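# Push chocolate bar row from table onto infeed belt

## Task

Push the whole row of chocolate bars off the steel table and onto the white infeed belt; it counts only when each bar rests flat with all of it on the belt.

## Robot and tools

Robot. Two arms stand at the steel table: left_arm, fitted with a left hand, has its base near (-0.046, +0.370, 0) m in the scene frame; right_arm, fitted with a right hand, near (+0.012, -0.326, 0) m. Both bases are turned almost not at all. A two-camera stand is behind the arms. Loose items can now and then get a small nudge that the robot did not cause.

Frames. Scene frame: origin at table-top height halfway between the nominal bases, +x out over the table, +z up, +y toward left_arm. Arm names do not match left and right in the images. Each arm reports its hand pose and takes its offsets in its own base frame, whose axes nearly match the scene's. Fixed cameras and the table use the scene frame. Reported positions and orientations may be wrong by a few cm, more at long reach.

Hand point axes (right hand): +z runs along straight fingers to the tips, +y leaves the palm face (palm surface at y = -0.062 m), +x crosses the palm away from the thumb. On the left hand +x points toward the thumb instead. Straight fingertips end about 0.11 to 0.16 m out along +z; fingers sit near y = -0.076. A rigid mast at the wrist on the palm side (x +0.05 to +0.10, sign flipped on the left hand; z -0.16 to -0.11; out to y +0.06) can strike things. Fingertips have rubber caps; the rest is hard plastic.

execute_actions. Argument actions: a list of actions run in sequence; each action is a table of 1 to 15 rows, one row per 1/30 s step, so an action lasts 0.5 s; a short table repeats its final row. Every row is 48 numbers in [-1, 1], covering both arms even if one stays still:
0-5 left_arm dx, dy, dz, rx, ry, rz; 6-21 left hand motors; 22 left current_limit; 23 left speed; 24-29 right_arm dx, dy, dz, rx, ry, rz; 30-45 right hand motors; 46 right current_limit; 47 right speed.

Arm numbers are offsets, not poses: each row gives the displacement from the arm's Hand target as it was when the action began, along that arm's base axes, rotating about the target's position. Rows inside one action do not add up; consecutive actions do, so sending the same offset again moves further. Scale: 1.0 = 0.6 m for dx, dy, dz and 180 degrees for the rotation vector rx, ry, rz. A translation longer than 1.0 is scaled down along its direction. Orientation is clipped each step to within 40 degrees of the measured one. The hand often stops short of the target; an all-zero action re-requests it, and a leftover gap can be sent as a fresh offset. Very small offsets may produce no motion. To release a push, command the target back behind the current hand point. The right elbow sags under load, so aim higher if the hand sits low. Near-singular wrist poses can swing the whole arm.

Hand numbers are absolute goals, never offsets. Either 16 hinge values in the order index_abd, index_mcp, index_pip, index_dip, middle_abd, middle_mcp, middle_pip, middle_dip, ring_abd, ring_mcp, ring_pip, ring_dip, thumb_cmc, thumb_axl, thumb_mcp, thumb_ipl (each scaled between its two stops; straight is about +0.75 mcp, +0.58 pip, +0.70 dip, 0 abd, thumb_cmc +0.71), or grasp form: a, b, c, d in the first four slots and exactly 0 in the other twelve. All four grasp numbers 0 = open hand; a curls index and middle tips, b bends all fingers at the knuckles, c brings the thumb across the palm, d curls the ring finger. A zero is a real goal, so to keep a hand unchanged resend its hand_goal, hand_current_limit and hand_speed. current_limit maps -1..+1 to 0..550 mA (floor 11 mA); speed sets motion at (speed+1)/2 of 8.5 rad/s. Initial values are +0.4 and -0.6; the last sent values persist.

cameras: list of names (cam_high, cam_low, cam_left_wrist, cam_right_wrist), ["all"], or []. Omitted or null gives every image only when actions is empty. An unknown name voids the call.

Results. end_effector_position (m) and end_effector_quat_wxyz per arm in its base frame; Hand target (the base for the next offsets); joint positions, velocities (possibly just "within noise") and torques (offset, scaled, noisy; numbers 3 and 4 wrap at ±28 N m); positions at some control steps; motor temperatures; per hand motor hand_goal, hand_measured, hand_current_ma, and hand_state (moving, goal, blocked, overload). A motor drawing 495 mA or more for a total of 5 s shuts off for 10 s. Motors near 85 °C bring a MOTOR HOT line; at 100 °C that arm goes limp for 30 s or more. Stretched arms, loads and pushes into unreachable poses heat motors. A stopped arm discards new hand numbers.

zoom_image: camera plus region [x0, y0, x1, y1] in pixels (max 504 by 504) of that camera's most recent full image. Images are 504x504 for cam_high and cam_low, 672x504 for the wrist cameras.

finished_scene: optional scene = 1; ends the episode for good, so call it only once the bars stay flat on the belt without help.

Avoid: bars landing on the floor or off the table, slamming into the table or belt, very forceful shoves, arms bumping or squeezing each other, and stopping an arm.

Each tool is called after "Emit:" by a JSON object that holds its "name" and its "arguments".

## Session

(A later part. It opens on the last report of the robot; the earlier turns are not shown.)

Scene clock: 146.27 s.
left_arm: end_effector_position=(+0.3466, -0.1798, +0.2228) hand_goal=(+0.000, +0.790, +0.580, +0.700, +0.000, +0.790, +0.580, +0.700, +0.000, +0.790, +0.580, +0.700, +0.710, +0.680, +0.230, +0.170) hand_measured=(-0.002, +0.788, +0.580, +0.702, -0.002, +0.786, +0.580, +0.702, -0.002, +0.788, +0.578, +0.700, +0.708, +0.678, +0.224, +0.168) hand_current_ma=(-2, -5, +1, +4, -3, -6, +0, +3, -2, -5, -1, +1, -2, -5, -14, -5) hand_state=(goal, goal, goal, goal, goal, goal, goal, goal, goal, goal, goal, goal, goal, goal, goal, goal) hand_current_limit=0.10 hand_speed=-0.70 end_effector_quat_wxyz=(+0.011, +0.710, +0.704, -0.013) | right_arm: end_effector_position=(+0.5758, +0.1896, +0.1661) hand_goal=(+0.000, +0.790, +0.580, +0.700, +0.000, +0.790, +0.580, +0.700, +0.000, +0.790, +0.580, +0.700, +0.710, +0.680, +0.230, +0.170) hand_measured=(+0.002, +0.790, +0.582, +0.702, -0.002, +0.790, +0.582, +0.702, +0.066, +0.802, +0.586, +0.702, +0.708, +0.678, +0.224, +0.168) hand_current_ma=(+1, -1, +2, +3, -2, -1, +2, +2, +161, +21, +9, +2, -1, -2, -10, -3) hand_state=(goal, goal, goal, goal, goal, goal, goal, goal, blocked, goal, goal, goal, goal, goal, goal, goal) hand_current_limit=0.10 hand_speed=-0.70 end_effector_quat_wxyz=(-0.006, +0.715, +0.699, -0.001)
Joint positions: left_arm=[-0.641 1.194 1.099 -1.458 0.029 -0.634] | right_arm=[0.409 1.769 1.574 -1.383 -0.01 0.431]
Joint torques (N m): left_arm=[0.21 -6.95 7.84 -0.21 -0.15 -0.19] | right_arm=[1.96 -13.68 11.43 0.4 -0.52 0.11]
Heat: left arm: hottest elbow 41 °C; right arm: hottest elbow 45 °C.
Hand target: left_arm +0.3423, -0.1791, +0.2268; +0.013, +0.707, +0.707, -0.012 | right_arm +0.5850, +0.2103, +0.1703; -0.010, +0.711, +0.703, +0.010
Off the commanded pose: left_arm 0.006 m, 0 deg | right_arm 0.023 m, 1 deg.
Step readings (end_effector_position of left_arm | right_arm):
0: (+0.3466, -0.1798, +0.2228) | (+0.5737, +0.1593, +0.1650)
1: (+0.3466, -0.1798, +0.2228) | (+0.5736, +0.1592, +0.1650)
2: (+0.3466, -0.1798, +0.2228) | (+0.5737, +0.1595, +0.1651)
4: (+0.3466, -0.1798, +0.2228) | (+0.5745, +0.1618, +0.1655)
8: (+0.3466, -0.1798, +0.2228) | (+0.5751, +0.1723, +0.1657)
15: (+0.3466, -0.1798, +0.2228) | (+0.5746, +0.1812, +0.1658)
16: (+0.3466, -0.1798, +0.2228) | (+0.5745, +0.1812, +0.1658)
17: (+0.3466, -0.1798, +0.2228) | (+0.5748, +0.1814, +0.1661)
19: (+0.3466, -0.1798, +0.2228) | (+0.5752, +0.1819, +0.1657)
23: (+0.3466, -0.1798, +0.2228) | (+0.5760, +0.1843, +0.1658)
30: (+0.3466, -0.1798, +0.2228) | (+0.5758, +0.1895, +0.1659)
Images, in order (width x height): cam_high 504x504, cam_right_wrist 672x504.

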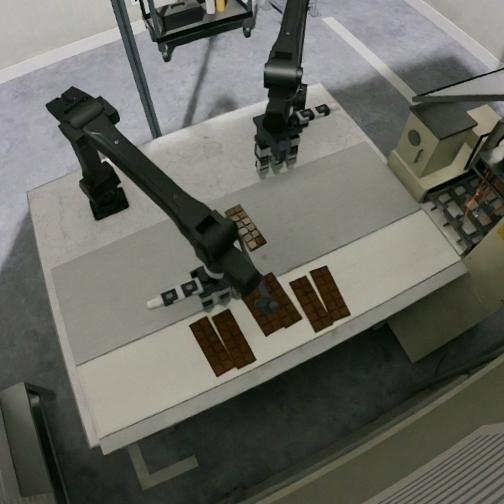

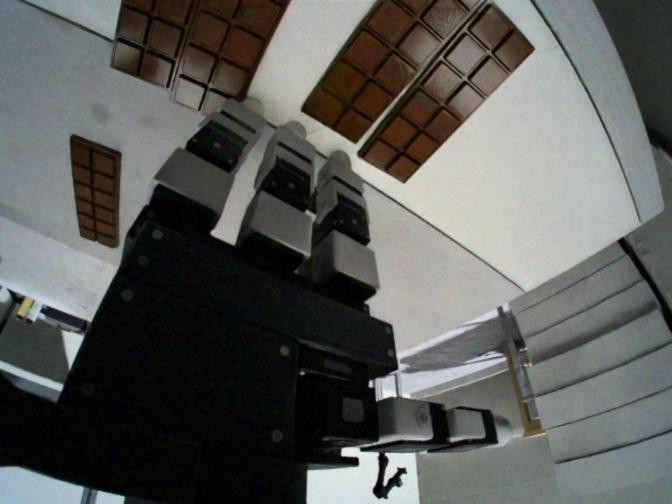

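Emit:
{"name": "execute_actions", "arguments": {"actions": [[[0,0,0,0,0,0,0,0.79,0.58,0.7,0,0.79,0.58,0.7,0,0.79,0.58,0.7,0.71,0.68,0.23,0.17,0.1,-0.7,0,0.022,0,0,0,0,0,0.79,0.58,0.7,0,0.79,0.58,0.7,0,0.79,0.58,0.7,0.71,0.68,0.23,0.17,0.1,-0.7]],[[0,0,0,0,0,0,0,0.79,0.58,0.7,0,0.79,0.58,0.7,0,0.79,0.58,0.7,0.71,0.68,0.23,0.17,0.1,-0.7,0,-0.06,0,0,0,0,0,0.79,0.58,0.7,0,0.79,0.58,0.7,0,0.79,0.58,0.7,0.71,0.68,0.23,0.17,0.1,-0.7]],[[0,0,0,0,0,0,0,0.79,0.58,0.7,0,0.79,0.58,0.7,0,0.79,0.58,0.7,0.71,0.68,0.23,0.17,0.1,-0.7,-0.1,0,0.067,0,0,0,0,0.79,0.58,0.7,0,0.79,0.58,0.7,0,0.79,0.58,0.7,0.71,0.68,0.23,0.17,0.1,-0.7]]], "cameras": ["cam_high","cam_right_wrist"]}}

Emit:
{"name": "zoom_image", "arguments": {"camera": "cam_high", "region": [140, 180, 350, 390]}}

Emit:
{"name": "zoom_image", "arguments": {"camera": "cam_right_wrist", "region": [60, 0, 460, 280]}}

Scene clock: 149.23 s.
left_arm: end_effector_position=(+0.3466, -0.1798, +0.2228) hand_goal=(+0.000, +0.790, +0.580, +0.700, +0.000, +0.790, +0.580, +0.700, +0.000, +0.790, +0.580, +0.700, +0.710, +0.680, +0.230, +0.170) hand_measured=(-0.002, +0.788, +0.580, +0.702, -0.002, +0.786, +0.580, +0.702, -0.002, +0.788, +0.578, +0.700, +0.708, +0.678, +0.224, +0.168) hand_current_ma=(-2, -5, +1, +4, -3, -6, +0, +3, -2, -5, -1, +1, -2, -5, -14, -5) hand_state=(goal, goal, goal, goal, goal, goal, goal, goal, goal, goal, goal, goal, goal, goal, goal, goal) hand_current_limit=0.10 hand_speed=-0.70 end_effector_quat_wxyz=(+0.011, +0.710, +0.704, -0.013) | right_arm: end_effector_position=(+0.5289, +0.1857, +0.2096) hand_goal=(+0.000, +0.790, +0.580, +0.700, +0.000, +0.790, +0.580, +0.700, +0.000, +0.790, +0.580, +0.700, +0.710, +0.680, +0.230, +0.170) hand_measured=(-0.002, +0.788, +0.582, +0.702, -0.002, +0.790, +0.582, +0.702, +0.004, +0.790, +0.582, +0.702, +0.708, +0.678, +0.224, +0.168) hand_current_ma=(-2, -1, +1, +2, -2, -1, +1, +2, +3, +0, +2, +2, -1, -2, -10, -3) hand_state=(goal, goal, goal, goal, goal, goal, goal, goal, goal, goal, goal, goal, goal, goal, goal, goal) hand_current_limit=0.10 hand_speed=-0.70 end_effector_quat_wxyz=(-0.009, +0.710, +0.704, +0.014)
Joint positions: left_arm=[-0.641 1.194 1.099 -1.458 0.029 -0.634] | right_arm=[0.432 1.616 1.489 -1.423 -0.026 0.441]
Joint torques (N m): left_arm=[0.21 -6.95 7.83 -0.21 -0.15 -0.19] | right_arm=[0.79 -13.57 8.23 0.23 0.2 0.09]
Heat: left arm: hottest elbow 41 °C; right arm: hottest elbow 45 °C.
Hand target: left_arm +0.3423, -0.1791, +0.2268; +0.013, +0.707, +0.707, -0.012 | right_arm +0.5250, +0.1874, +0.2105; -0.010, +0.712, +0.703, +0.010
Off the commanded pose: left_arm 0.006 m, 0 deg | right_arm 0.004 m, 1 deg.
Step readings (end_effector_position of left_arm | right_arm):
0: (+0.3466, -0.1798, +0.2228) | (+0.5758, +0.1896, +0.1661)
1: (+0.3466, -0.1798, +0.2228) | (+0.5758, +0.1896, +0.1661)
2: (+0.3466, -0.1798, +0.2228) | (+0.5758, +0.1897, +0.1662)
4: (+0.3466, -0.1798, +0.2228) | (+0.5760, +0.1913, +0.1658)
8: (+0.3466, -0.1798, +0.2228) | (+0.5763, +0.1982, +0.1662)
15: (+0.3466, -0.1798, +0.2228) | (+0.5761, +0.2038, +0.1664)
16: (+0.3466, -0.1798, +0.2228) | (+0.5761, +0.2038, +0.1664)
17: (+0.3466, -0.1798, +0.2228) | (+0.5762, +0.2036, +0.1664)
19: (+0.3466, -0.1798, +0.2228) | (+0.5770, +0.2021, +0.1662)
23: (+0.3466, -0.1798, +0.2228) | (+0.5799, +0.1953, +0.1656)
30: (+0.3466, -0.1798, +0.2228) | (+0.5809, +0.1941, +0.1655)
31: (+0.3466, -0.1798, +0.2228) | (+0.5805, +0.1940, +0.1652)
32: (+0.3466, -0.1798, +0.2228) | (+0.5784, +0.1931, +0.1657)
34: (+0.3466, -0.1798, +0.2228) | (+0.5674, +0.1893, +0.1676)
38: (+0.3466, -0.1798, +0.2228) | (+0.5401, +0.1818, +0.1807)
45: (+0.3466, -0.1798, +0.2228) | (+0.5304, +0.1847, +0.2102)
Images, in order (width x height): cam_high 504x504, cam_right_wrist 672x504.

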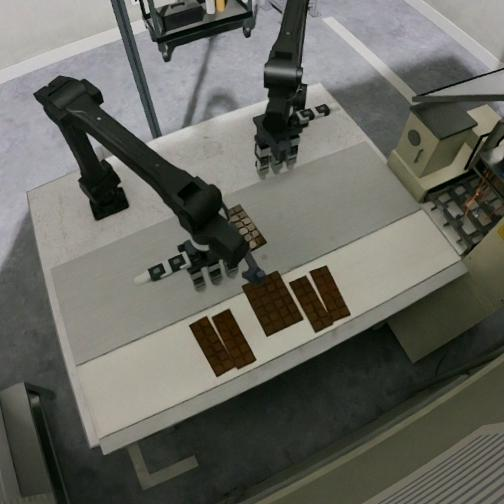

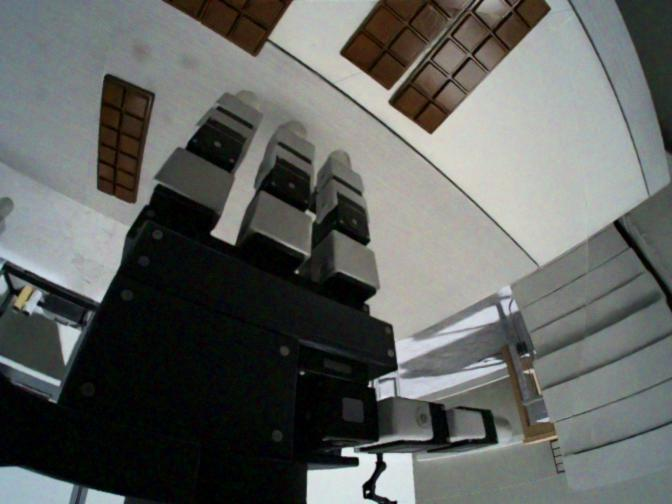

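Scaled by 2.400 from the camera's 504x504 image, which has a finer 720x720 frame.

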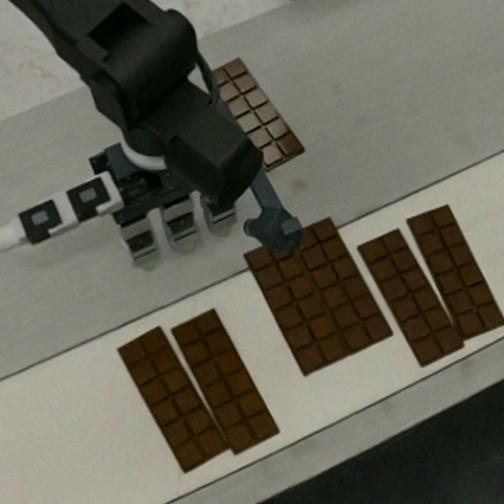

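Scaled by 1.260 from the camera's 672x504 image, which has a finer 960x720 frame.

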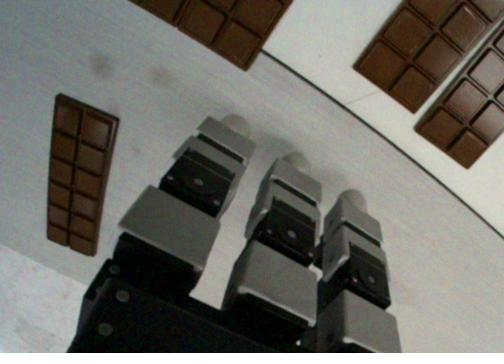

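Emit:
{"name": "execute_actions", "arguments": {"actions": [[[-0.03,0.12,0,0,0,0,0,0.79,0.58,0.7,0,0.79,0.58,0.7,0,0.79,0.58,0.7,0.71,0.68,0.23,0.17,0.1,-0.7,-0.01,0.11,0,0,0,0,0,0.79,0.58,0.7,0,0.79,0.58,0.7,0,0.79,0.58,0.7,0.71,0.68,0.23,0.17,0.1,-0.7]],[[0,0,0,0,0,0,0,0.79,0.58,0.7,0,0.79,0.58,0.7,0,0.79,0.58,0.7,0.71,0.68,0.23,0.17,0.1,-0.7,0,0.112,-0.03,0,0,0,0,0.79,0.58,0.7,0,0.79,0.58,0.7,0,0.79,0.58,0.7,0.71,0.68,0.23,0.17,0.1,-0.7]],[[0,0,0,0,0,0,0,0.79,0.58,0.7,0,0.79,0.58,0.7,0,0.79,0.58,0.7,0.71,0.68,0.23,0.17,0.1,-0.7,0,0,-0.035,0,0,0,0,0.79,0.58,0.7,0,0.79,0.58,0.7,0,0.79,0.58,0.7,0.71,0.68,0.23,0.17,0.1,-0.7]]], "cameras": ["cam_high","cam_right_wrist"]}}

Emit:
{"name": "zoom_image", "arguments": {"camera": "cam_high", "region": [140, 180, 350, 390]}}

Emit:
{"name": "zoom_image", "arguments": {"camera": "cam_right_wrist", "region": [100, 0, 500, 280]}}

Scene clock: 152.47 s.
left_arm: end_effector_position=(+0.3246, -0.1095, +0.2264) hand_goal=(+0.000, +0.790, +0.580, +0.700, +0.000, +0.790, +0.580, +0.700, +0.000, +0.790, +0.580, +0.700, +0.710, +0.680, +0.230, +0.170) hand_measured=(-0.002, +0.788, +0.580, +0.702, -0.002, +0.786, +0.580, +0.702, -0.002, +0.788, +0.578, +0.700, +0.708, +0.678, +0.224, +0.168) hand_current_ma=(-2, -5, +1, +4, -2, -6, +0, +3, -2, -5, -1, +1, -2, -5, -14, -5) hand_state=(goal, goal, goal, goal, goal, goal, goal, goal, goal, goal, goal, goal, goal, goal, goal, goal) hand_current_limit=0.10 hand_speed=-0.70 end_effector_quat_wxyz=(+0.016, +0.705, +0.709, -0.010) | right_arm: end_effector_position=(+0.5075, +0.3195, +0.1668) hand_goal=(+0.000, +0.790, +0.580, +0.700, +0.000, +0.790, +0.580, +0.700, +0.000, +0.790, +0.580, +0.700, +0.710, +0.680, +0.230, +0.170) hand_measured=(-0.002, +0.788, +0.582, +0.702, -0.002, +0.788, +0.582, +0.702, +0.008, +0.800, +0.586, +0.702, +0.710, +0.678, +0.224, +0.168) hand_current_ma=(-1, -1, +1, +2, -1, -1, +1, +2, +8, +15, +7, +3, -1, -2, -10, -3) hand_state=(goal, goal, goal, goal, goal, goal, goal, goal, goal, goal, goal, goal, goal, goal, goal, goal) hand_current_limit=0.10 hand_speed=-0.70 end_effector_quat_wxyz=(-0.012, +0.704, +0.710, -0.004)
Joint positions: left_arm=[-0.485 1.034 0.99 -1.503 0.029 -0.492] | right_arm=[0.673 1.79 1.608 -1.401 -0.024 0.666]
Joint torques (N m): left_arm=[1.49 -4.07 8.09 -0.25 -0.02 0.12] | right_arm=[-0.5 -15.38 9.4 1.06 0.23 0.1]
Heat: left arm: hottest elbow 41 °C; right arm: hottest elbow 45 °C.
Hand target: left_arm +0.3242, -0.1070, +0.2267; +0.012, +0.707, +0.707, -0.012 | right_arm +0.5189, +0.3206, +0.1713; -0.010, +0.712, +0.703, +0.010
Off the commanded pose: left_arm 0.003 m, 1 deg | right_arm 0.012 m, 2 deg.
Step readings (end_effector_position of left_arm | right_arm):
0: (+0.3466, -0.1798, +0.2228) | (+0.5289, +0.1856, +0.2096)
1: (+0.3463, -0.1795, +0.2224) | (+0.5287, +0.1859, +0.2096)
2: (+0.3446, -0.1771, +0.2211) | (+0.5271, +0.1896, +0.2092)
4: (+0.3387, -0.1633, +0.2166) | (+0.5238, +0.1958, +0.2069)
8: (+0.3251, -0.1205, +0.2158) | (+0.5102, +0.2293, +0.1950)
15: (+0.3239, -0.1077, +0.2264) | (+0.5016, +0.2535, +0.1814)
16: (+0.3240, -0.1082, +0.2264) | (+0.5022, +0.2529, +0.1819)
17: (+0.3239, -0.1086, +0.2264) | (+0.5025, +0.2541, +0.1826)
19: (+0.3242, -0.1089, +0.2264) | (+0.5070, +0.2606, +0.1853)
23: (+0.3245, -0.1091, +0.2264) | (+0.5090, +0.2911, +0.1829)
30: (+0.3246, -0.1094, +0.2264) | (+0.5004, +0.3164, +0.1658)
31: (+0.3246, -0.1094, +0.2264) | (+0.5012, +0.3165, +0.1671)
32: (+0.3246, -0.1094, +0.2264) | (+0.5016, +0.3162, +0.1672)
34: (+0.3246, -0.1094, +0.2264) | (+0.5031, +0.3171, +0.1674)
38: (+0.3246, -0.1095, +0.2264) | (+0.5062, +0.3186, +0.1665)
45: (+0.3246, -0.1095, +0.2264) | (+0.5074, +0.3194, +0.1668)
Images, in order (width x height): cam_high 504x504, cam_right_wrist 672x504.

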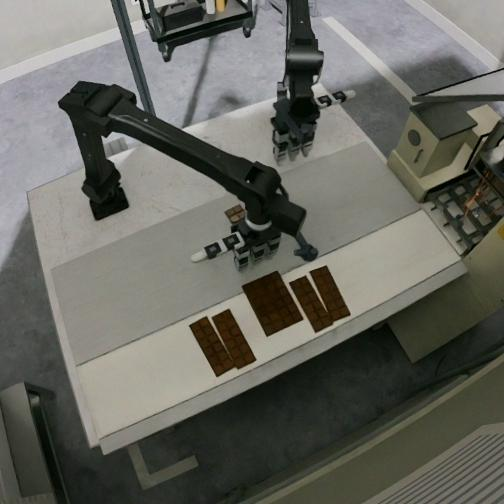

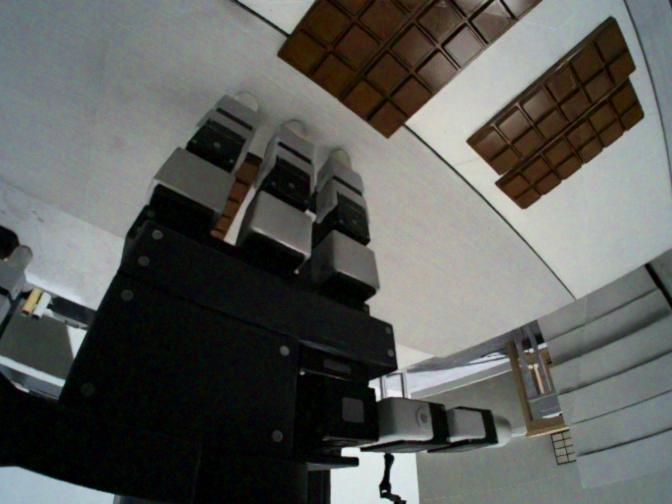

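Scaled by 2.400 from the camera's 504x504 image, which has a finer 720x720 frame.

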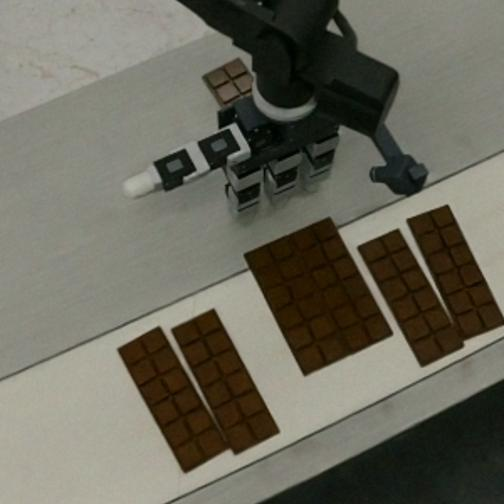

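Scaled by 1.260 from the camera's 672x504 image, which has a finer 960x720 frame.

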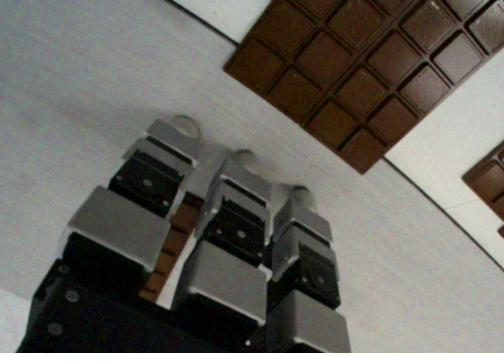

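Emit:
{"name": "execute_actions", "arguments": {"actions": [[[0,0,0,0,0,0,0,0.79,0.58,0.7,0,0.79,0.58,0.7,0,0.79,0.58,0.7,0.71,0.68,0.23,0.17,0.1,-0.7,0.02,-0.03,0.005,0,0,0,0,0.79,0.58,0.7,0,0.79,0.58,0.7,0,0.79,0.58,0.7,0.71,0.68,0.23,0.17,0.1,-0.7]],[[0,0,0,0,0,0,0,0.79,0.58,0.7,0,0.79,0.58,0.7,0,0.79,0.58,0.7,0.71,0.68,0.23,0.17,0.1,-0.7,0.04,0,0,0,0,0,0,0.79,0.58,0.7,0,0.79,0.58,0.7,0,0.79,0.58,0.7,0.71,0.68,0.23,0.17,0.1,-0.7]]], "cameras": ["cam_high","cam_right_wrist"]}}

Emit:
{"name": "zoom_image", "arguments": {"camera": "cam_right_wrist", "region": [100, 0, 500, 280]}}

Scene clock: 154.70 s.
left_arm: end_effector_position=(+0.3246, -0.1095, +0.2264) hand_goal=(+0.000, +0.790, +0.580, +0.700, +0.000, +0.790, +0.580, +0.700, +0.000, +0.790, +0.580, +0.700, +0.710, +0.680, +0.230, +0.170) hand_measured=(-0.002, +0.788, +0.580, +0.702, -0.002, +0.786, +0.580, +0.702, -0.002, +0.788, +0.578, +0.700, +0.708, +0.678, +0.224, +0.168) hand_current_ma=(-2, -5, +1, +4, -2, -6, +0, +3, -2, -5, -1, +1, -2, -5, -14, -5) hand_state=(goal, goal, goal, goal, goal, goal, goal, goal, goal, goal, goal, goal, goal, goal, goal, goal) hand_current_limit=0.10 hand_speed=-0.70 end_effector_quat_wxyz=(+0.016, +0.705, +0.709, -0.010) | right_arm: end_effector_position=(+0.5344, +0.2998, +0.1652) hand_goal=(+0.000, +0.790, +0.580, +0.700, +0.000, +0.790, +0.580, +0.700, +0.000, +0.790, +0.580, +0.700, +0.710, +0.680, +0.230, +0.170) hand_measured=(-0.002, +0.788, +0.582, +0.702, +0.000, +0.804, +0.590, +0.704, +0.014, +0.826, +0.600, +0.710, +0.710, +0.678, +0.224, +0.168) hand_current_ma=(-1, -1, +1, +2, +0, +25, +15, +5, +19, +89, +39, +16, -1, -2, -10, -3) hand_state=(goal, goal, goal, goal, goal, goal, goal, goal, goal, blocked, blocked, goal, goal, goal, goal, goal) hand_current_limit=0.10 hand_speed=-0.70 end_effector_quat_wxyz=(-0.015, +0.708, +0.706, -0.006)
Joint positions: left_arm=[-0.485 1.034 0.99 -1.503 0.029 -0.492] | right_arm=[0.615 1.82 1.649 -1.415 -0.028 0.619]
Joint torques (N m): left_arm=[1.49 -4.07 8.09 -0.25 -0.02 0.12] | right_arm=[-0.85 -14.62 11.96 0.55 0.39 -0.04]
Heat: left arm: hottest elbow 41 °C; right arm: hottest elbow 45 °C.
Hand target: left_arm +0.3242, -0.1070, +0.2267; +0.012, +0.707, +0.707, -0.012 | right_arm +0.5551, +0.3026, +0.1745; -0.009, +0.712, +0.703, +0.010
Off the commanded pose: left_arm 0.003 m, 1 deg | right_arm 0.023 m, 2 deg.
Step readings (end_effector_position of left_arm | right_arm):
0: (+0.3246, -0.1095, +0.2264) | (+0.5076, +0.3195, +0.1668)
1: (+0.3246, -0.1095, +0.2264) | (+0.5076, +0.3195, +0.1668)
2: (+0.3246, -0.1095, +0.2264) | (+0.5085, +0.3180, +0.1668)
4: (+0.3246, -0.1095, +0.2264) | (+0.5104, +0.3151, +0.1668)
8: (+0.3246, -0.1095, +0.2264) | (+0.5158, +0.3071, +0.1668)
15: (+0.3246, -0.1095, +0.2264) | (+0.5207, +0.2996, +0.1668)
16: (+0.3246, -0.1095, +0.2264) | (+0.5208, +0.2994, +0.1668)
17: (+0.3246, -0.1095, +0.2264) | (+0.5213, +0.2990, +0.1664)
19: (+0.3246, -0.1095, +0.2264) | (+0.5249, +0.2974, +0.1664)
23: (+0.3246, -0.1095, +0.2264) | (+0.5317, +0.2990, +0.1656)
30: (+0.3246, -0.1095, +0.2264) | (+0.5341, +0.2996, +0.1652)
Images, in order (width x height): cam_high 504x504, cam_right_wrist 672x504.

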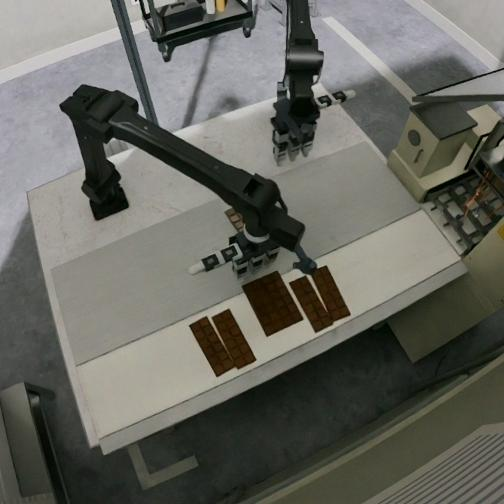

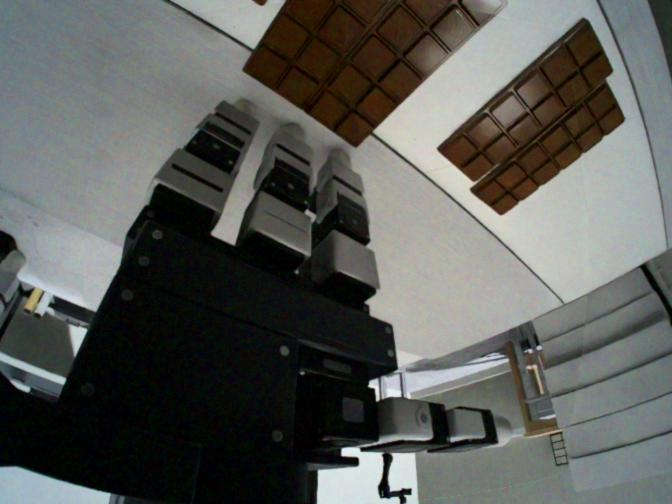

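Scaled by 1.260 from the camera's 672x504 image, which has a finer 960x720 frame.

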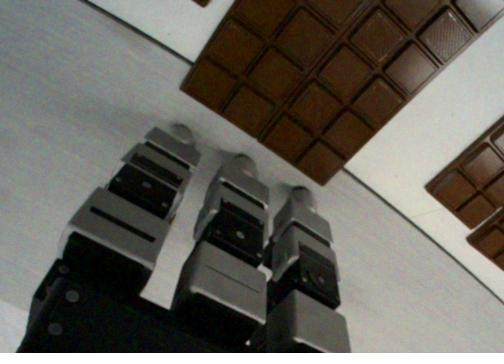

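Emit:
{"name": "execute_actions", "arguments": {"actions": [[[0,0,0,0,0,0,0,0.79,0.58,0.7,0,0.79,0.58,0.7,0,0.79,0.58,0.7,0.71,0.68,0.23,0.17,0.1,-0.7,0.04,0,0.003,0,0,-0.0167,0,0.79,0.58,0.7,0,0.79,0.58,0.7,0,0.79,0.58,0.7,0.71,0.68,0.23,0.17,0.1,-0.7]],[[0,0,0,0,0,0,0,0.79,0.58,0.7,0,0.79,0.58,0.7,0,0.79,0.58,0.7,0.71,0.68,0.23,0.17,0.1,-0.7,0.035,0,0,0,0,0,0,0.79,0.58,0.7,0,0.79,0.58,0.7,0,0.79,0.58,0.7,0.71,0.68,0.23,0.17,0.1,-0.7]]], "cameras": ["cam_high","cam_right_wrist"]}}

Emit:
{"name": "zoom_image", "arguments": {"camera": "cam_high", "region": [140, 180, 350, 390]}}

Emit:
{"name": "zoom_image", "arguments": {"camera": "cam_right_wrist", "region": [100, 0, 500, 280]}}

Scene clock: 157.37 s.
left_arm: end_effector_position=(+0.3246, -0.1095, +0.2264) hand_goal=(+0.000, +0.790, +0.580, +0.700, +0.000, +0.790, +0.580, +0.700, +0.000, +0.790, +0.580, +0.700, +0.710, +0.680, +0.230, +0.170) hand_measured=(-0.002, +0.788, +0.580, +0.702, -0.002, +0.786, +0.580, +0.702, -0.002, +0.788, +0.578, +0.700, +0.708, +0.678, +0.224, +0.168) hand_current_ma=(-2, -5, +1, +4, -2, -6, +0, +3, -2, -5, -1, +1, -2, -5, -14, -5) hand_state=(goal, goal, goal, goal, goal, goal, goal, goal, goal, goal, goal, goal, goal, goal, goal, goal) hand_current_limit=0.10 hand_speed=-0.70 end_effector_quat_wxyz=(+0.016, +0.705, +0.709, -0.010) | right_arm: end_effector_position=(+0.5804, +0.3023, +0.1665) hand_goal=(+0.000, +0.790, +0.580, +0.700, +0.000, +0.790, +0.580, +0.700, +0.000, +0.790, +0.580, +0.700, +0.710, +0.680, +0.230, +0.170) hand_measured=(+0.000, +0.794, +0.584, +0.702, +0.002, +0.806, +0.592, +0.706, +0.004, +0.822, +0.600, +0.710, +0.710, +0.678, +0.224, +0.168) hand_current_ma=(+0, +5, +5, +3, +1, +29, +22, +8, +4, +78, +37, +17, -1, -2, -10, -3) hand_state=(goal, goal, goal, goal, goal, goal, goal, goal, goal, blocked, goal, goal, goal, goal, goal, goal) hand_current_limit=0.10 hand_speed=-0.70 end_effector_quat_wxyz=(-0.016, +0.726, +0.688, -0.005)
Joint positions: left_arm=[-0.485 1.034 0.99 -1.503 0.029 -0.492] | right_arm=[0.578 1.936 1.822 -1.473 -0.03 0.632]
Joint torques (N m): left_arm=[1.49 -4.07 8.09 -0.25 -0.01 0.12] | right_arm=[-0.79 -16.73 12.08 0.51 0.46 -0.06]
Heat: left arm: hottest elbow 41 °C; right arm: hottest elbow 45 °C.
Hand target: left_arm +0.3242, -0.1070, +0.2267; +0.012, +0.707, +0.707, -0.012 | right_arm +0.5999, +0.3026, +0.1761; -0.009, +0.730, +0.684, +0.010
Off the commanded pose: left_arm 0.003 m, 1 deg | right_arm 0.022 m, 2 deg.
Step readings (end_effector_position of left_arm | right_arm):
0: (+0.3246, -0.1095, +0.2264) | (+0.5344, +0.2999, +0.1652)
1: (+0.3246, -0.1095, +0.2264) | (+0.5345, +0.3000, +0.1653)
2: (+0.3246, -0.1095, +0.2264) | (+0.5353, +0.3003, +0.1655)
4: (+0.3246, -0.1095, +0.2264) | (+0.5423, +0.3025, +0.1659)
8: (+0.3246, -0.1095, +0.2264) | (+0.5534, +0.3031, +0.1660)
15: (+0.3246, -0.1095, +0.2264) | (+0.5581, +0.3024, +0.1660)
16: (+0.3246, -0.1095, +0.2264) | (+0.5583, +0.3025, +0.1661)
17: (+0.3246, -0.1095, +0.2264) | (+0.5590, +0.3027, +0.1662)
19: (+0.3246, -0.1095, +0.2264) | (+0.5635, +0.3037, +0.1662)
23: (+0.3246, -0.1095, +0.2264) | (+0.5732, +0.3040, +0.1662)
30: (+0.3246, -0.1095, +0.2264) | (+0.5804, +0.3023, +0.1665)
Images, in order (width x height): cam_high 504x504, cam_right_wrist 672x504.

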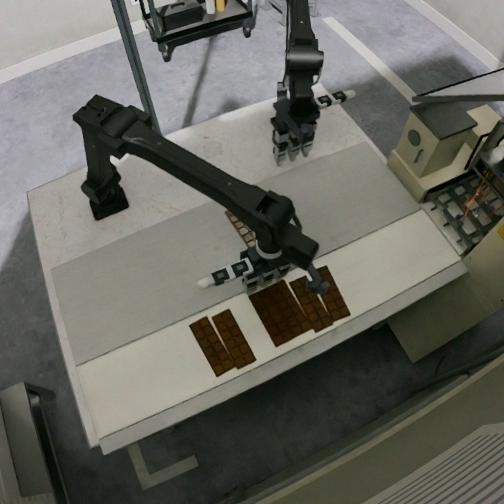

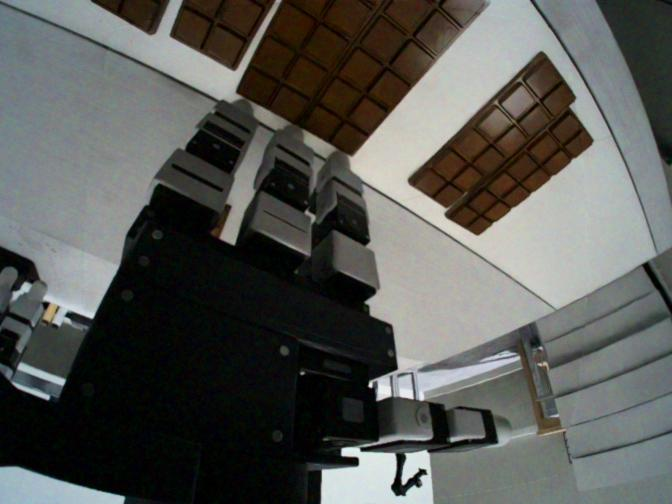

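Scaled by 2.400 from the camera's 504x504 image, which has a finer 720x720 frame.

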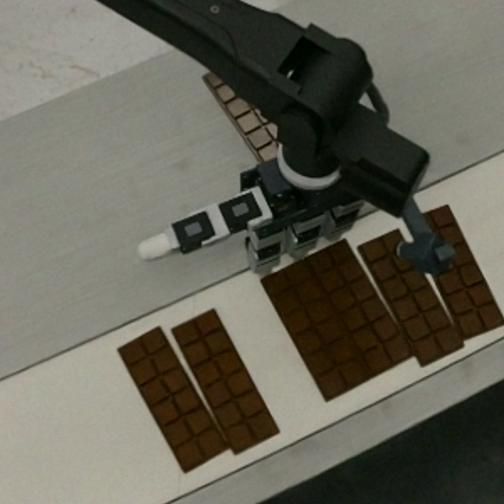

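Scaled by 1.260 from the camera's 672x504 image, which has a finer 960x720 frame.

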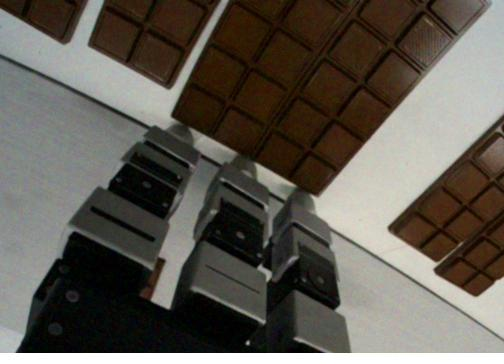

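Emit:
{"name": "execute_actions", "arguments": {"actions": [[[0,0,0,0,0,0,0,0.79,0.58,0.7,0,0.79,0.58,0.7,0,0.79,0.58,0.7,0.71,0.68,0.23,0.17,0.1,-0.7,0.017,0,0,0,0,0,0,0.79,0.58,0.7,0,0.79,0.58,0.7,0,0.79,0.58,0.7,0.71,0.68,0.23,0.17,0.1,-0.7]],[[0,0,0,0,0,0,0,0.79,0.58,0.7,0,0.79,0.58,0.7,0,0.79,0.58,0.7,0.71,0.68,0.23,0.17,0.1,-0.7,-0.07,0,0,0,0,0,0,0.79,0.58,0.7,0,0.79,0.58,0.7,0,0.79,0.58,0.7,0.71,0.68,0.23,0.17,0.1,-0.7]],[[0,0,0,0,0,0,0,0.79,0.58,0.7,0,0.79,0.58,0.7,0,0.79,0.58,0.7,0.71,0.68,0.23,0.17,0.1,-0.7,-0.06,-0.05,0.12,0,0,0,0,0.79,0.58,0.7,0,0.79,0.58,0.7,0,0.79,0.58,0.7,0.71,0.68,0.23,0.17,0.1,-0.7]]], "cameras": ["cam_high","cam_right_wrist"]}}

Emit:
{"name": "zoom_image", "arguments": {"camera": "cam_high", "region": [140, 180, 350, 390]}}

Scene clock: 160.43 s.
left_arm: end_effector_position=(+0.3246, -0.1095, +0.2264) hand_goal=(+0.000, +0.790, +0.580, +0.700, +0.000, +0.790, +0.580, +0.700, +0.000, +0.790, +0.580, +0.700, +0.710, +0.680, +0.230, +0.170) hand_measured=(-0.002, +0.788, +0.580, +0.702, -0.002, +0.786, +0.580, +0.702, -0.002, +0.788, +0.578, +0.700, +0.708, +0.678, +0.224, +0.168) hand_current_ma=(-2, -5, +1, +4, -2, -6, +0, +3, -2, -5, -1, +1, -2, -5, -14, -5) hand_state=(goal, goal, goal, goal, goal, goal, goal, goal, goal, goal, goal, goal, goal, goal, goal, goal) hand_current_limit=0.10 hand_speed=-0.70 end_effector_quat_wxyz=(+0.016, +0.705, +0.709, -0.010) | right_arm: end_effector_position=(+0.5316, +0.2721, +0.2440) hand_goal=(+0.000, +0.790, +0.580, +0.700, +0.000, +0.790, +0.580, +0.700, +0.000, +0.790, +0.580, +0.700, +0.710, +0.680, +0.230, +0.170) hand_measured=(+0.000, +0.788, +0.582, +0.702, -0.002, +0.788, +0.582, +0.702, -0.002, +0.784, +0.578, +0.700, +0.708, +0.678, +0.224, +0.168) hand_current_ma=(+0, -1, +1, +3, -2, -2, +2, +3, -1, -7, -3, +0, -1, -2, -10, -3) hand_state=(goal, goal, goal, goal, goal, goal, goal, goal, goal, goal, goal, goal, goal, goal, goal, goal) hand_current_limit=0.10 hand_speed=-0.70 end_effector_quat_wxyz=(-0.010, +0.729, +0.684, +0.010)
Joint positions: left_arm=[-0.485 1.034 0.99 -1.503 0.029 -0.492] | right_arm=[0.583 1.742 1.742 -1.554 -0.024 0.647]
Joint torques (N m): left_arm=[1.49 -4.07 8.1 -0.25 -0.02 0.12] | right_arm=[0.38 -15.38 9.24 0.14 0.22 0]
Heat: left arm: hottest elbow 41 °C; right arm: hottest elbow 45 °C.
Hand target: left_arm +0.3242, -0.1070, +0.2267; +0.012, +0.707, +0.707, -0.012 | right_arm +0.5321, +0.2726, +0.2482; -0.009, +0.730, +0.684, +0.010
Off the commanded pose: left_arm 0.003 m, 1 deg | right_arm 0.004 m, 0 deg.
Step readings (end_effector_position of left_arm | right_arm):
0: (+0.3246, -0.1095, +0.2264) | (+0.5805, +0.3024, +0.1667)
1: (+0.3246, -0.1095, +0.2264) | (+0.5805, +0.3024, +0.1664)
2: (+0.3246, -0.1095, +0.2264) | (+0.5808, +0.3026, +0.1666)
4: (+0.3246, -0.1095, +0.2264) | (+0.5825, +0.3032, +0.1666)
8: (+0.3246, -0.1095, +0.2264) | (+0.5867, +0.3037, +0.1666)
15: (+0.3246, -0.1095, +0.2264) | (+0.5892, +0.3036, +0.1667)
16: (+0.3246, -0.1095, +0.2264) | (+0.5893, +0.3037, +0.1669)
17: (+0.3246, -0.1095, +0.2264) | (+0.5892, +0.3036, +0.1669)
19: (+0.3246, -0.1095, +0.2264) | (+0.5871, +0.3024, +0.1667)
23: (+0.3246, -0.1095, +0.2264) | (+0.5765, +0.2991, +0.1682)
30: (+0.3246, -0.1095, +0.2264) | (+0.5712, +0.2982, +0.1684)
31: (+0.3246, -0.1095, +0.2264) | (+0.5712, +0.2981, +0.1687)
32: (+0.3246, -0.1095, +0.2264) | (+0.5693, +0.2969, +0.1698)
34: (+0.3246, -0.1095, +0.2264) | (+0.5620, +0.2921, +0.1741)
38: (+0.3246, -0.1095, +0.2264) | (+0.5434, +0.2799, +0.2016)
45: (+0.3246, -0.1095, +0.2264) | (+0.5317, +0.2721, +0.2482)
Images, in order (width x height): cam_high 504x504, cam_right_wrist 672x504.

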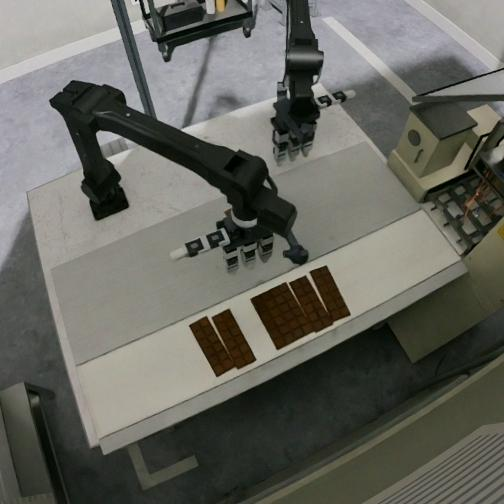

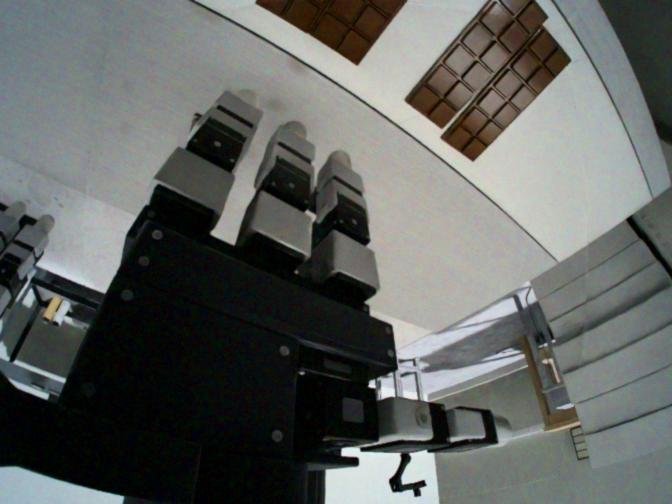

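Scaled by 2.400 from the camera's 504x504 image, which has a finer 720x720 frame.

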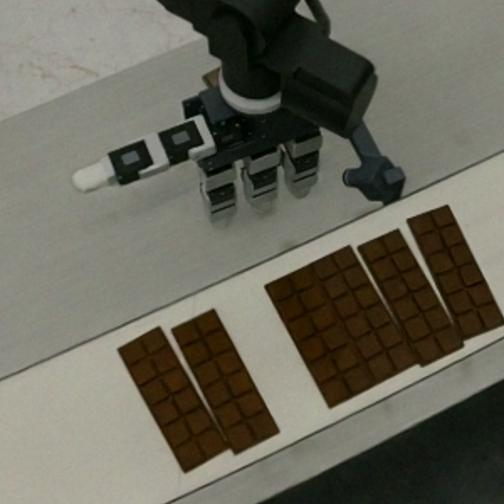

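Emit:
{"name": "execute_actions", "arguments": {"actions": [[[0,0,0.03,0,0,-0.1,0,0.79,0.58,0.7,0,0.79,0.58,0.7,0,0.79,0.58,0.7,0.71,0.68,0.23,0.17,0.1,-0.7,-0.167,-0.167,0.02,0,0,0,0,0.79,0.58,0.7,0,0.79,0.58,0.7,0,0.79,0.58,0.7,0.71,0.68,0.23,0.17,0,-0.7]],[[0,-0.05,0,0,0,-0.1,0,0.79,0.58,0.7,0,0.79,0.58,0.7,0,0.79,0.58,0.7,0.71,0.68,0.23,0.17,0.1,-0.7,-0.133,-0.22,0,0,0,0,0,0.79,0.58,0.7,0,0.79,0.58,0.7,0,0.79,0.58,0.7,0.71,0.68,0.23,0.17,0,-0.7]],[[0.03,-0.13,0,0,0,-0.1,0,0.79,0.58,0.7,0,0.79,0.58,0.7,0,0.79,0.58,0.7,0.71,0.68,0.23,0.17,0.1,-0.7,-0.083,-0.25,0,0,0,0,0,0.79,0.58,0.7,0,0.79,0.58,0.7,0,0.79,0.58,0.7,0.71,0.68,0.23,0.17,0,-0.7]],[[0.04,-0.15,0,0,0,-0.1,0,0.79,0.58,0.7,0,0.79,0.58,0.7,0,0.79,0.58,0.7,0.71,0.68,0.23,0.17,0.1,-0.7,0,-0.06,0,0,0,0,0,0.79,0.58,0.7,0,0.79,0.58,0.7,0,0.79,0.58,0.7,0.71,0.68,0.23,0.17,0,-0.7]],[[0.04,-0.15,0,0,0,-0.1,0,0.79,0.58,0.7,0,0.79,0.58,0.7,0,0.79,0.58,0.7,0.71,0.68,0.23,0.17,0.1,-0.7,0,0,0,0,0,0,0,0.79,0.58,0.7,0,0.79,0.58,0.7,0,0.79,0.58,0.7,0.71,0.68,0.23,0.17,0,-0.7]]], "cameras": ["cam_high","cam_left_wrist"]}}

Emit:
{"name": "zoom_image", "arguments": {"camera": "cam_high", "region": [140, 130, 350, 300]}}

Scene clock: 167.90 s.
left_arm: end_effector_position=(+0.3812, -0.3881, +0.2259) hand_goal=(+0.000, +0.790, +0.580, +0.700, +0.000, +0.790, +0.580, +0.700, +0.000, +0.790, +0.580, +0.700, +0.710, +0.680, +0.230, +0.170) hand_measured=(-0.002, +0.788, +0.580, +0.702, -0.002, +0.788, +0.580, +0.702, -0.002, +0.788, +0.578, +0.700, +0.710, +0.678, +0.224, +0.168) hand_current_ma=(-2, -3, +1, +4, -2, -3, +0, +3, -1, -3, -1, +1, +0, -5, -14, -5) hand_state=(goal, goal, goal, goal, goal, goal, goal, goal, goal, goal, goal, goal, goal, goal, goal, goal) hand_current_limit=0.10 hand_speed=-0.70 end_effector_quat_wxyz=(-0.010, +1.000, +0.007, -0.029) | right_arm: end_effector_position=(+0.2895, -0.1363, +0.2358) hand_goal=(+0.000, +0.790, +0.580, +0.700, +0.000, +0.790, +0.580, +0.700, +0.000, +0.790, +0.580, +0.700, +0.710, +0.680, +0.230, +0.170) hand_measured=(+0.000, +0.788, +0.580, +0.702, -0.002, +0.788, +0.580, +0.702, -0.002, +0.788, +0.578, +0.700, +0.708, +0.678, +0.224, +0.168) hand_current_ma=(+0, -2, +0, +2, -1, -3, +0, +2, -1, -3, -2, +0, -1, -2, -9, -3) hand_state=(goal, goal, goal, goal, goal, goal, goal, goal, goal, goal, goal, goal, goal, goal, goal, goal) hand_current_limit=0.00 hand_speed=-0.70 end_effector_quat_wxyz=(-0.034, +0.730, +0.683, +0.000)
Joint positions: left_arm=[-0.695 1.604 1.524 -1.548 0.021 0.861] | right_arm=[-0.498 0.979 0.993 -1.649 -0.022 -0.432]
Joint torques (N m): left_arm=[1.03 -11.4 11.3 -0.39 -0.02 0.11] | right_arm=[-0.73 -3.08 12.4 0.47 -0.04 -0.12]
Heat: left arm: hottest elbow 42 °C; right arm: hottest elbow 45 °C.
Hand target: left_arm +0.3902, -0.3951, +0.2448; +0.000, +1.000, +0.000, -0.017 | right_arm +0.3023, -0.1455, +0.2602; -0.009, +0.730, +0.684, +0.010
Off the commanded pose: left_arm 0.022 m, 2 deg | right_arm 0.029 m, 3 deg.
Step readings (end_effector_position of left_arm | right_arm):
0: (+0.3246, -0.1095, +0.2264) | (+0.5316, +0.2721, +0.2440)
1: (+0.3246, -0.1096, +0.2264) | (+0.5311, +0.2717, +0.2430)
2: (+0.3242, -0.1099, +0.2261) | (+0.5272, +0.2686, +0.2402)
4: (+0.3228, -0.1079, +0.2263) | (+0.5039, +0.2505, +0.2282)
8: (+0.3204, -0.1024, +0.2303) | (+0.4520, +0.2007, +0.2191)
15: (+0.3192, -0.1032, +0.2321) | (+0.4306, +0.1723, +0.2647)
16: (+0.3191, -0.1040, +0.2320) | (+0.4291, +0.1714, +0.2671)
17: (+0.3191, -0.1057, +0.2321) | (+0.4262, +0.1657, +0.2658)
19: (+0.3189, -0.1107, +0.2322) | (+0.4081, +0.1440, +0.2533)
23: (+0.3174, -0.1205, +0.2324) | (+0.3659, +0.0735, +0.2365)
30: (+0.3152, -0.1314, +0.2296) | (+0.3510, +0.0410, +0.2624)
31: (+0.3152, -0.1324, +0.2292) | (+0.3508, +0.0403, +0.2629)
32: (+0.3153, -0.1352, +0.2288) | (+0.3491, +0.0349, +0.2613)
34: (+0.3170, -0.1481, +0.2283) | (+0.3401, +0.0037, +0.2544)
38: (+0.3233, -0.1850, +0.2259) | (+0.3040, -0.0758, +0.2487)
45: (+0.3284, -0.2027, +0.2210) | (+0.2916, -0.1103, +0.2530)
46: (+0.3285, -0.2035, +0.2218) | (+0.2922, -0.1108, +0.2517)
47: (+0.3287, -0.2072, +0.2234) | (+0.2921, -0.1132, +0.2502)
49: (+0.3344, -0.2233, +0.2288) | (+0.2908, -0.1212, +0.2463)
53: (+0.3484, -0.2700, +0.2328) | (+0.2857, -0.1400, +0.2378)
60: (+0.3541, -0.2939, +0.2190) | (+0.2878, -0.1383, +0.2339)
61: (+0.3544, -0.2948, +0.2195) | (+0.2881, -0.1378, +0.2341)
62: (+0.3549, -0.2980, +0.2212) | (+0.2883, -0.1375, +0.2343)
64: (+0.3637, -0.3136, +0.2287) | (+0.2888, -0.1373, +0.2350)
68: (+0.3791, -0.3590, +0.2374) | (+0.2893, -0.1368, +0.2357)
75: (+0.3813, -0.3856, +0.2203) | (+0.2895, -0.1364, +0.2358)
Images, in order (width x height): cam_high 504x504, cam_left_wrist 672x504.

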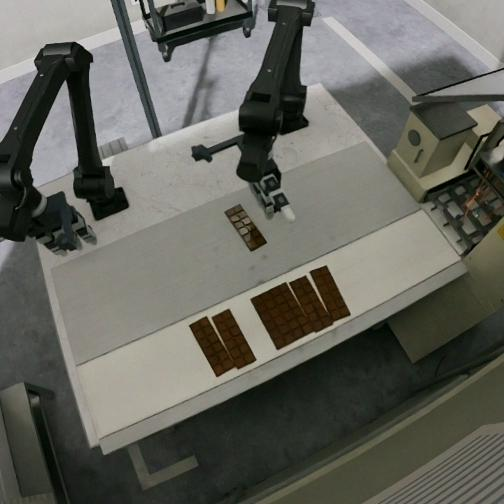

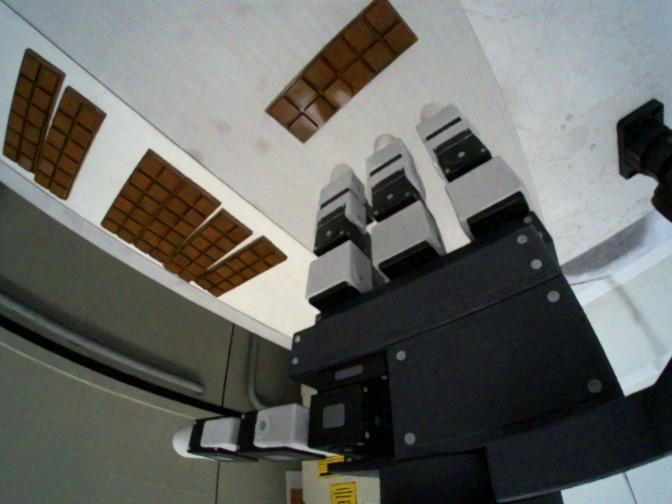

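Scaled by 2.400 from the camera's 504x504 image, which has a finer 720x720 frame.

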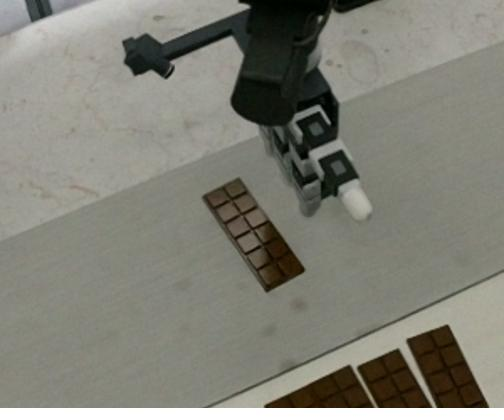

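Emit:
{"name": "execute_actions", "arguments": {"actions": [[[0,-0.08,0,0,0,0,0,0.79,0.58,0.7,0,0.79,0.58,0.7,0,0.79,0.58,0.7,0.71,0.68,0.23,0.17,0.1,-0.7,-0.03,-0.13,0,0,0,0,0,0.79,0.58,0.7,0,0.79,0.58,0.7,0,0.79,0.58,0.7,0.71,0.68,0.23,0.17,0,-0.7]],[[0,-0.085,0,0,0,0,0,0.79,0.58,0.7,0,0.79,0.58,0.7,0,0.79,0.58,0.7,0.71,0.68,0.23,0.17,0.1,-0.7,0,0,0,0,0,0,0,0.79,0.58,0.7,0,0.79,0.58,0.7,0,0.79,0.58,0.7,0.71,0.68,0.23,0.17,0,-0.7]],[[0,0,-0.06,0,0,0,0,0.79,0.58,0.7,0,0.79,0.58,0.7,0,0.79,0.58,0.7,0.71,0.68,0.23,0.17,0.1,-0.7,0,0,0,0,0,0,0,0.79,0.58,0.7,0,0.79,0.58,0.7,0,0.79,0.58,0.7,0.71,0.68,0.23,0.17,0,-0.7]]], "cameras": ["cam_high","cam_left_wrist"]}}

Emit:
{"name": "zoom_image", "arguments": {"camera": "cam_high", "region": [140, 130, 350, 300]}}

Emit:
{"name": "zoom_image", "arguments": {"camera": "cam_left_wrist", "region": [200, 0, 520, 240]}}

Scene clock: 170.57 s.
left_arm: end_effector_position=(+0.3843, -0.4928, +0.2154) hand_goal=(+0.000, +0.790, +0.580, +0.700, +0.000, +0.790, +0.580, +0.700, +0.000, +0.790, +0.580, +0.700, +0.710, +0.680, +0.230, +0.170) hand_measured=(-0.002, +0.788, +0.580, +0.702, -0.002, +0.788, +0.580, +0.702, -0.002, +0.788, +0.578, +0.700, +0.710, +0.678, +0.224, +0.168) hand_current_ma=(-2, -3, +1, +4, -2, -3, +0, +3, -1, -3, -1, +1, +0, -5, -14, -5) hand_state=(goal, goal, goal, goal, goal, goal, goal, goal, goal, goal, goal, goal, goal, goal, goal, goal) hand_current_limit=0.10 hand_speed=-0.70 end_effector_quat_wxyz=(+0.001, +1.000, -0.010, -0.018) | right_arm: end_effector_position=(+0.2730, -0.2095, +0.2363) hand_goal=(+0.000, +0.790, +0.580, +0.700, +0.000, +0.790, +0.580, +0.700, +0.000, +0.790, +0.580, +0.700, +0.710, +0.680, +0.230, +0.170) hand_measured=(+0.000, +0.788, +0.580, +0.702, -0.002, +0.788, +0.580, +0.702, -0.002, +0.788, +0.578, +0.700, +0.710, +0.678, +0.224, +0.168) hand_current_ma=(+0, -2, +0, +2, -1, -3, +0, +2, -1, -3, -2, +0, -1, -2, -9, -3) hand_state=(goal, goal, goal, goal, goal, goal, goal, goal, goal, goal, goal, goal, goal, goal, goal, goal) hand_current_limit=0.00 hand_speed=-0.70 end_effector_quat_wxyz=(-0.038, +0.730, +0.683, +0.007)
Joint positions: left_arm=[-0.833 1.789 1.731 -1.536 0.027 0.757] | right_arm=[-0.773 1.07 1.052 -1.629 -0.018 -0.707]
Joint torques (N m): left_arm=[1.38 -13.16 7.88 0.62 -0.07 -0.18] | right_arm=[-0.62 -4.31 12.4 0.68 -0.07 -0.13]
Heat: left arm: hottest elbow 42 °C; right arm: hottest elbow 45 °C.
Hand target: left_arm +0.3903, -0.4939, +0.2086; +0.000, +1.000, +0.000, -0.017 | right_arm +0.2843, -0.2236, +0.2602; -0.009, +0.730, +0.684, +0.010
Off the commanded pose: left_arm 0.009 m, 1 deg | right_arm 0.030 m, 3 deg.
Step readings (end_effector_position of left_arm | right_arm):
0: (+0.3811, -0.3881, +0.2259) | (+0.2895, -0.1363, +0.2358)
1: (+0.3812, -0.3881, +0.2262) | (+0.2894, -0.1367, +0.2357)
2: (+0.3813, -0.3890, +0.2267) | (+0.2884, -0.1395, +0.2359)
4: (+0.3839, -0.3961, +0.2303) | (+0.2817, -0.1575, +0.2364)
8: (+0.3840, -0.4215, +0.2352) | (+0.2650, -0.2047, +0.2371)
15: (+0.3767, -0.4359, +0.2279) | (+0.2701, -0.2123, +0.2340)
16: (+0.3770, -0.4359, +0.2274) | (+0.2706, -0.2118, +0.2340)
17: (+0.3775, -0.4372, +0.2277) | (+0.2710, -0.2113, +0.2341)
19: (+0.3827, -0.4454, +0.2314) | (+0.2716, -0.2107, +0.2348)
23: (+0.3867, -0.4705, +0.2358) | (+0.2726, -0.2102, +0.2361)
30: (+0.3774, -0.4863, +0.2276) | (+0.2730, -0.2097, +0.2363)
31: (+0.3776, -0.4863, +0.2270) | (+0.2730, -0.2096, +0.2363)
32: (+0.3779, -0.4865, +0.2268) | (+0.2730, -0.2096, +0.2363)
34: (+0.3807, -0.4894, +0.2273) | (+0.2730, -0.2096, +0.2363)
38: (+0.3843, -0.4931, +0.2236) | (+0.2730, -0.2095, +0.2363)
45: (+0.3840, -0.4925, +0.2155) | (+0.2730, -0.2095, +0.2363)
Images, in order (width x height): cam_high 504x504, cam_left_wrist 672x504.

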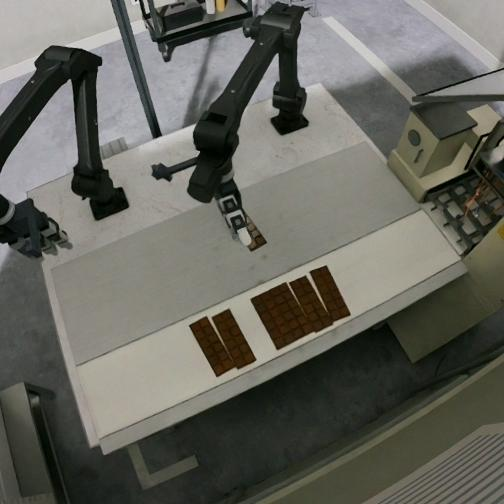

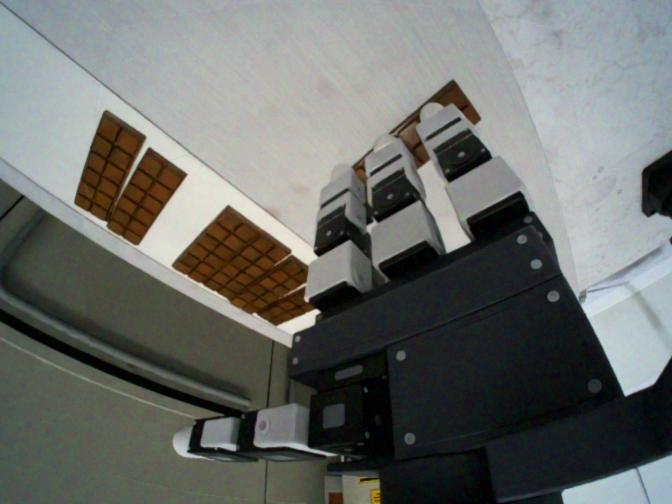

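Scaled by 2.400 from the camera's 504x504 image, which has a finer 720x720 frame.

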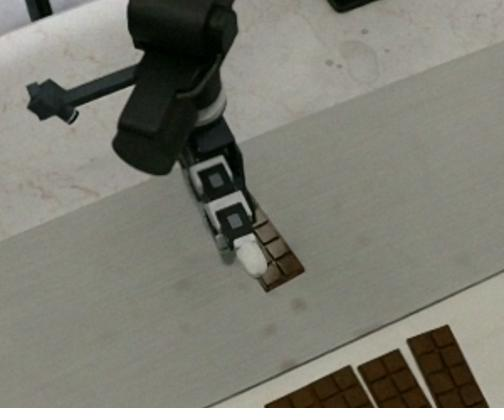

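Scaled by 1.575 from the camera's 672x504 image, which has a finer 960x720 frame.

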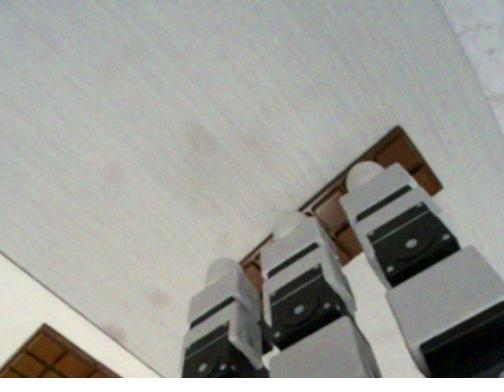

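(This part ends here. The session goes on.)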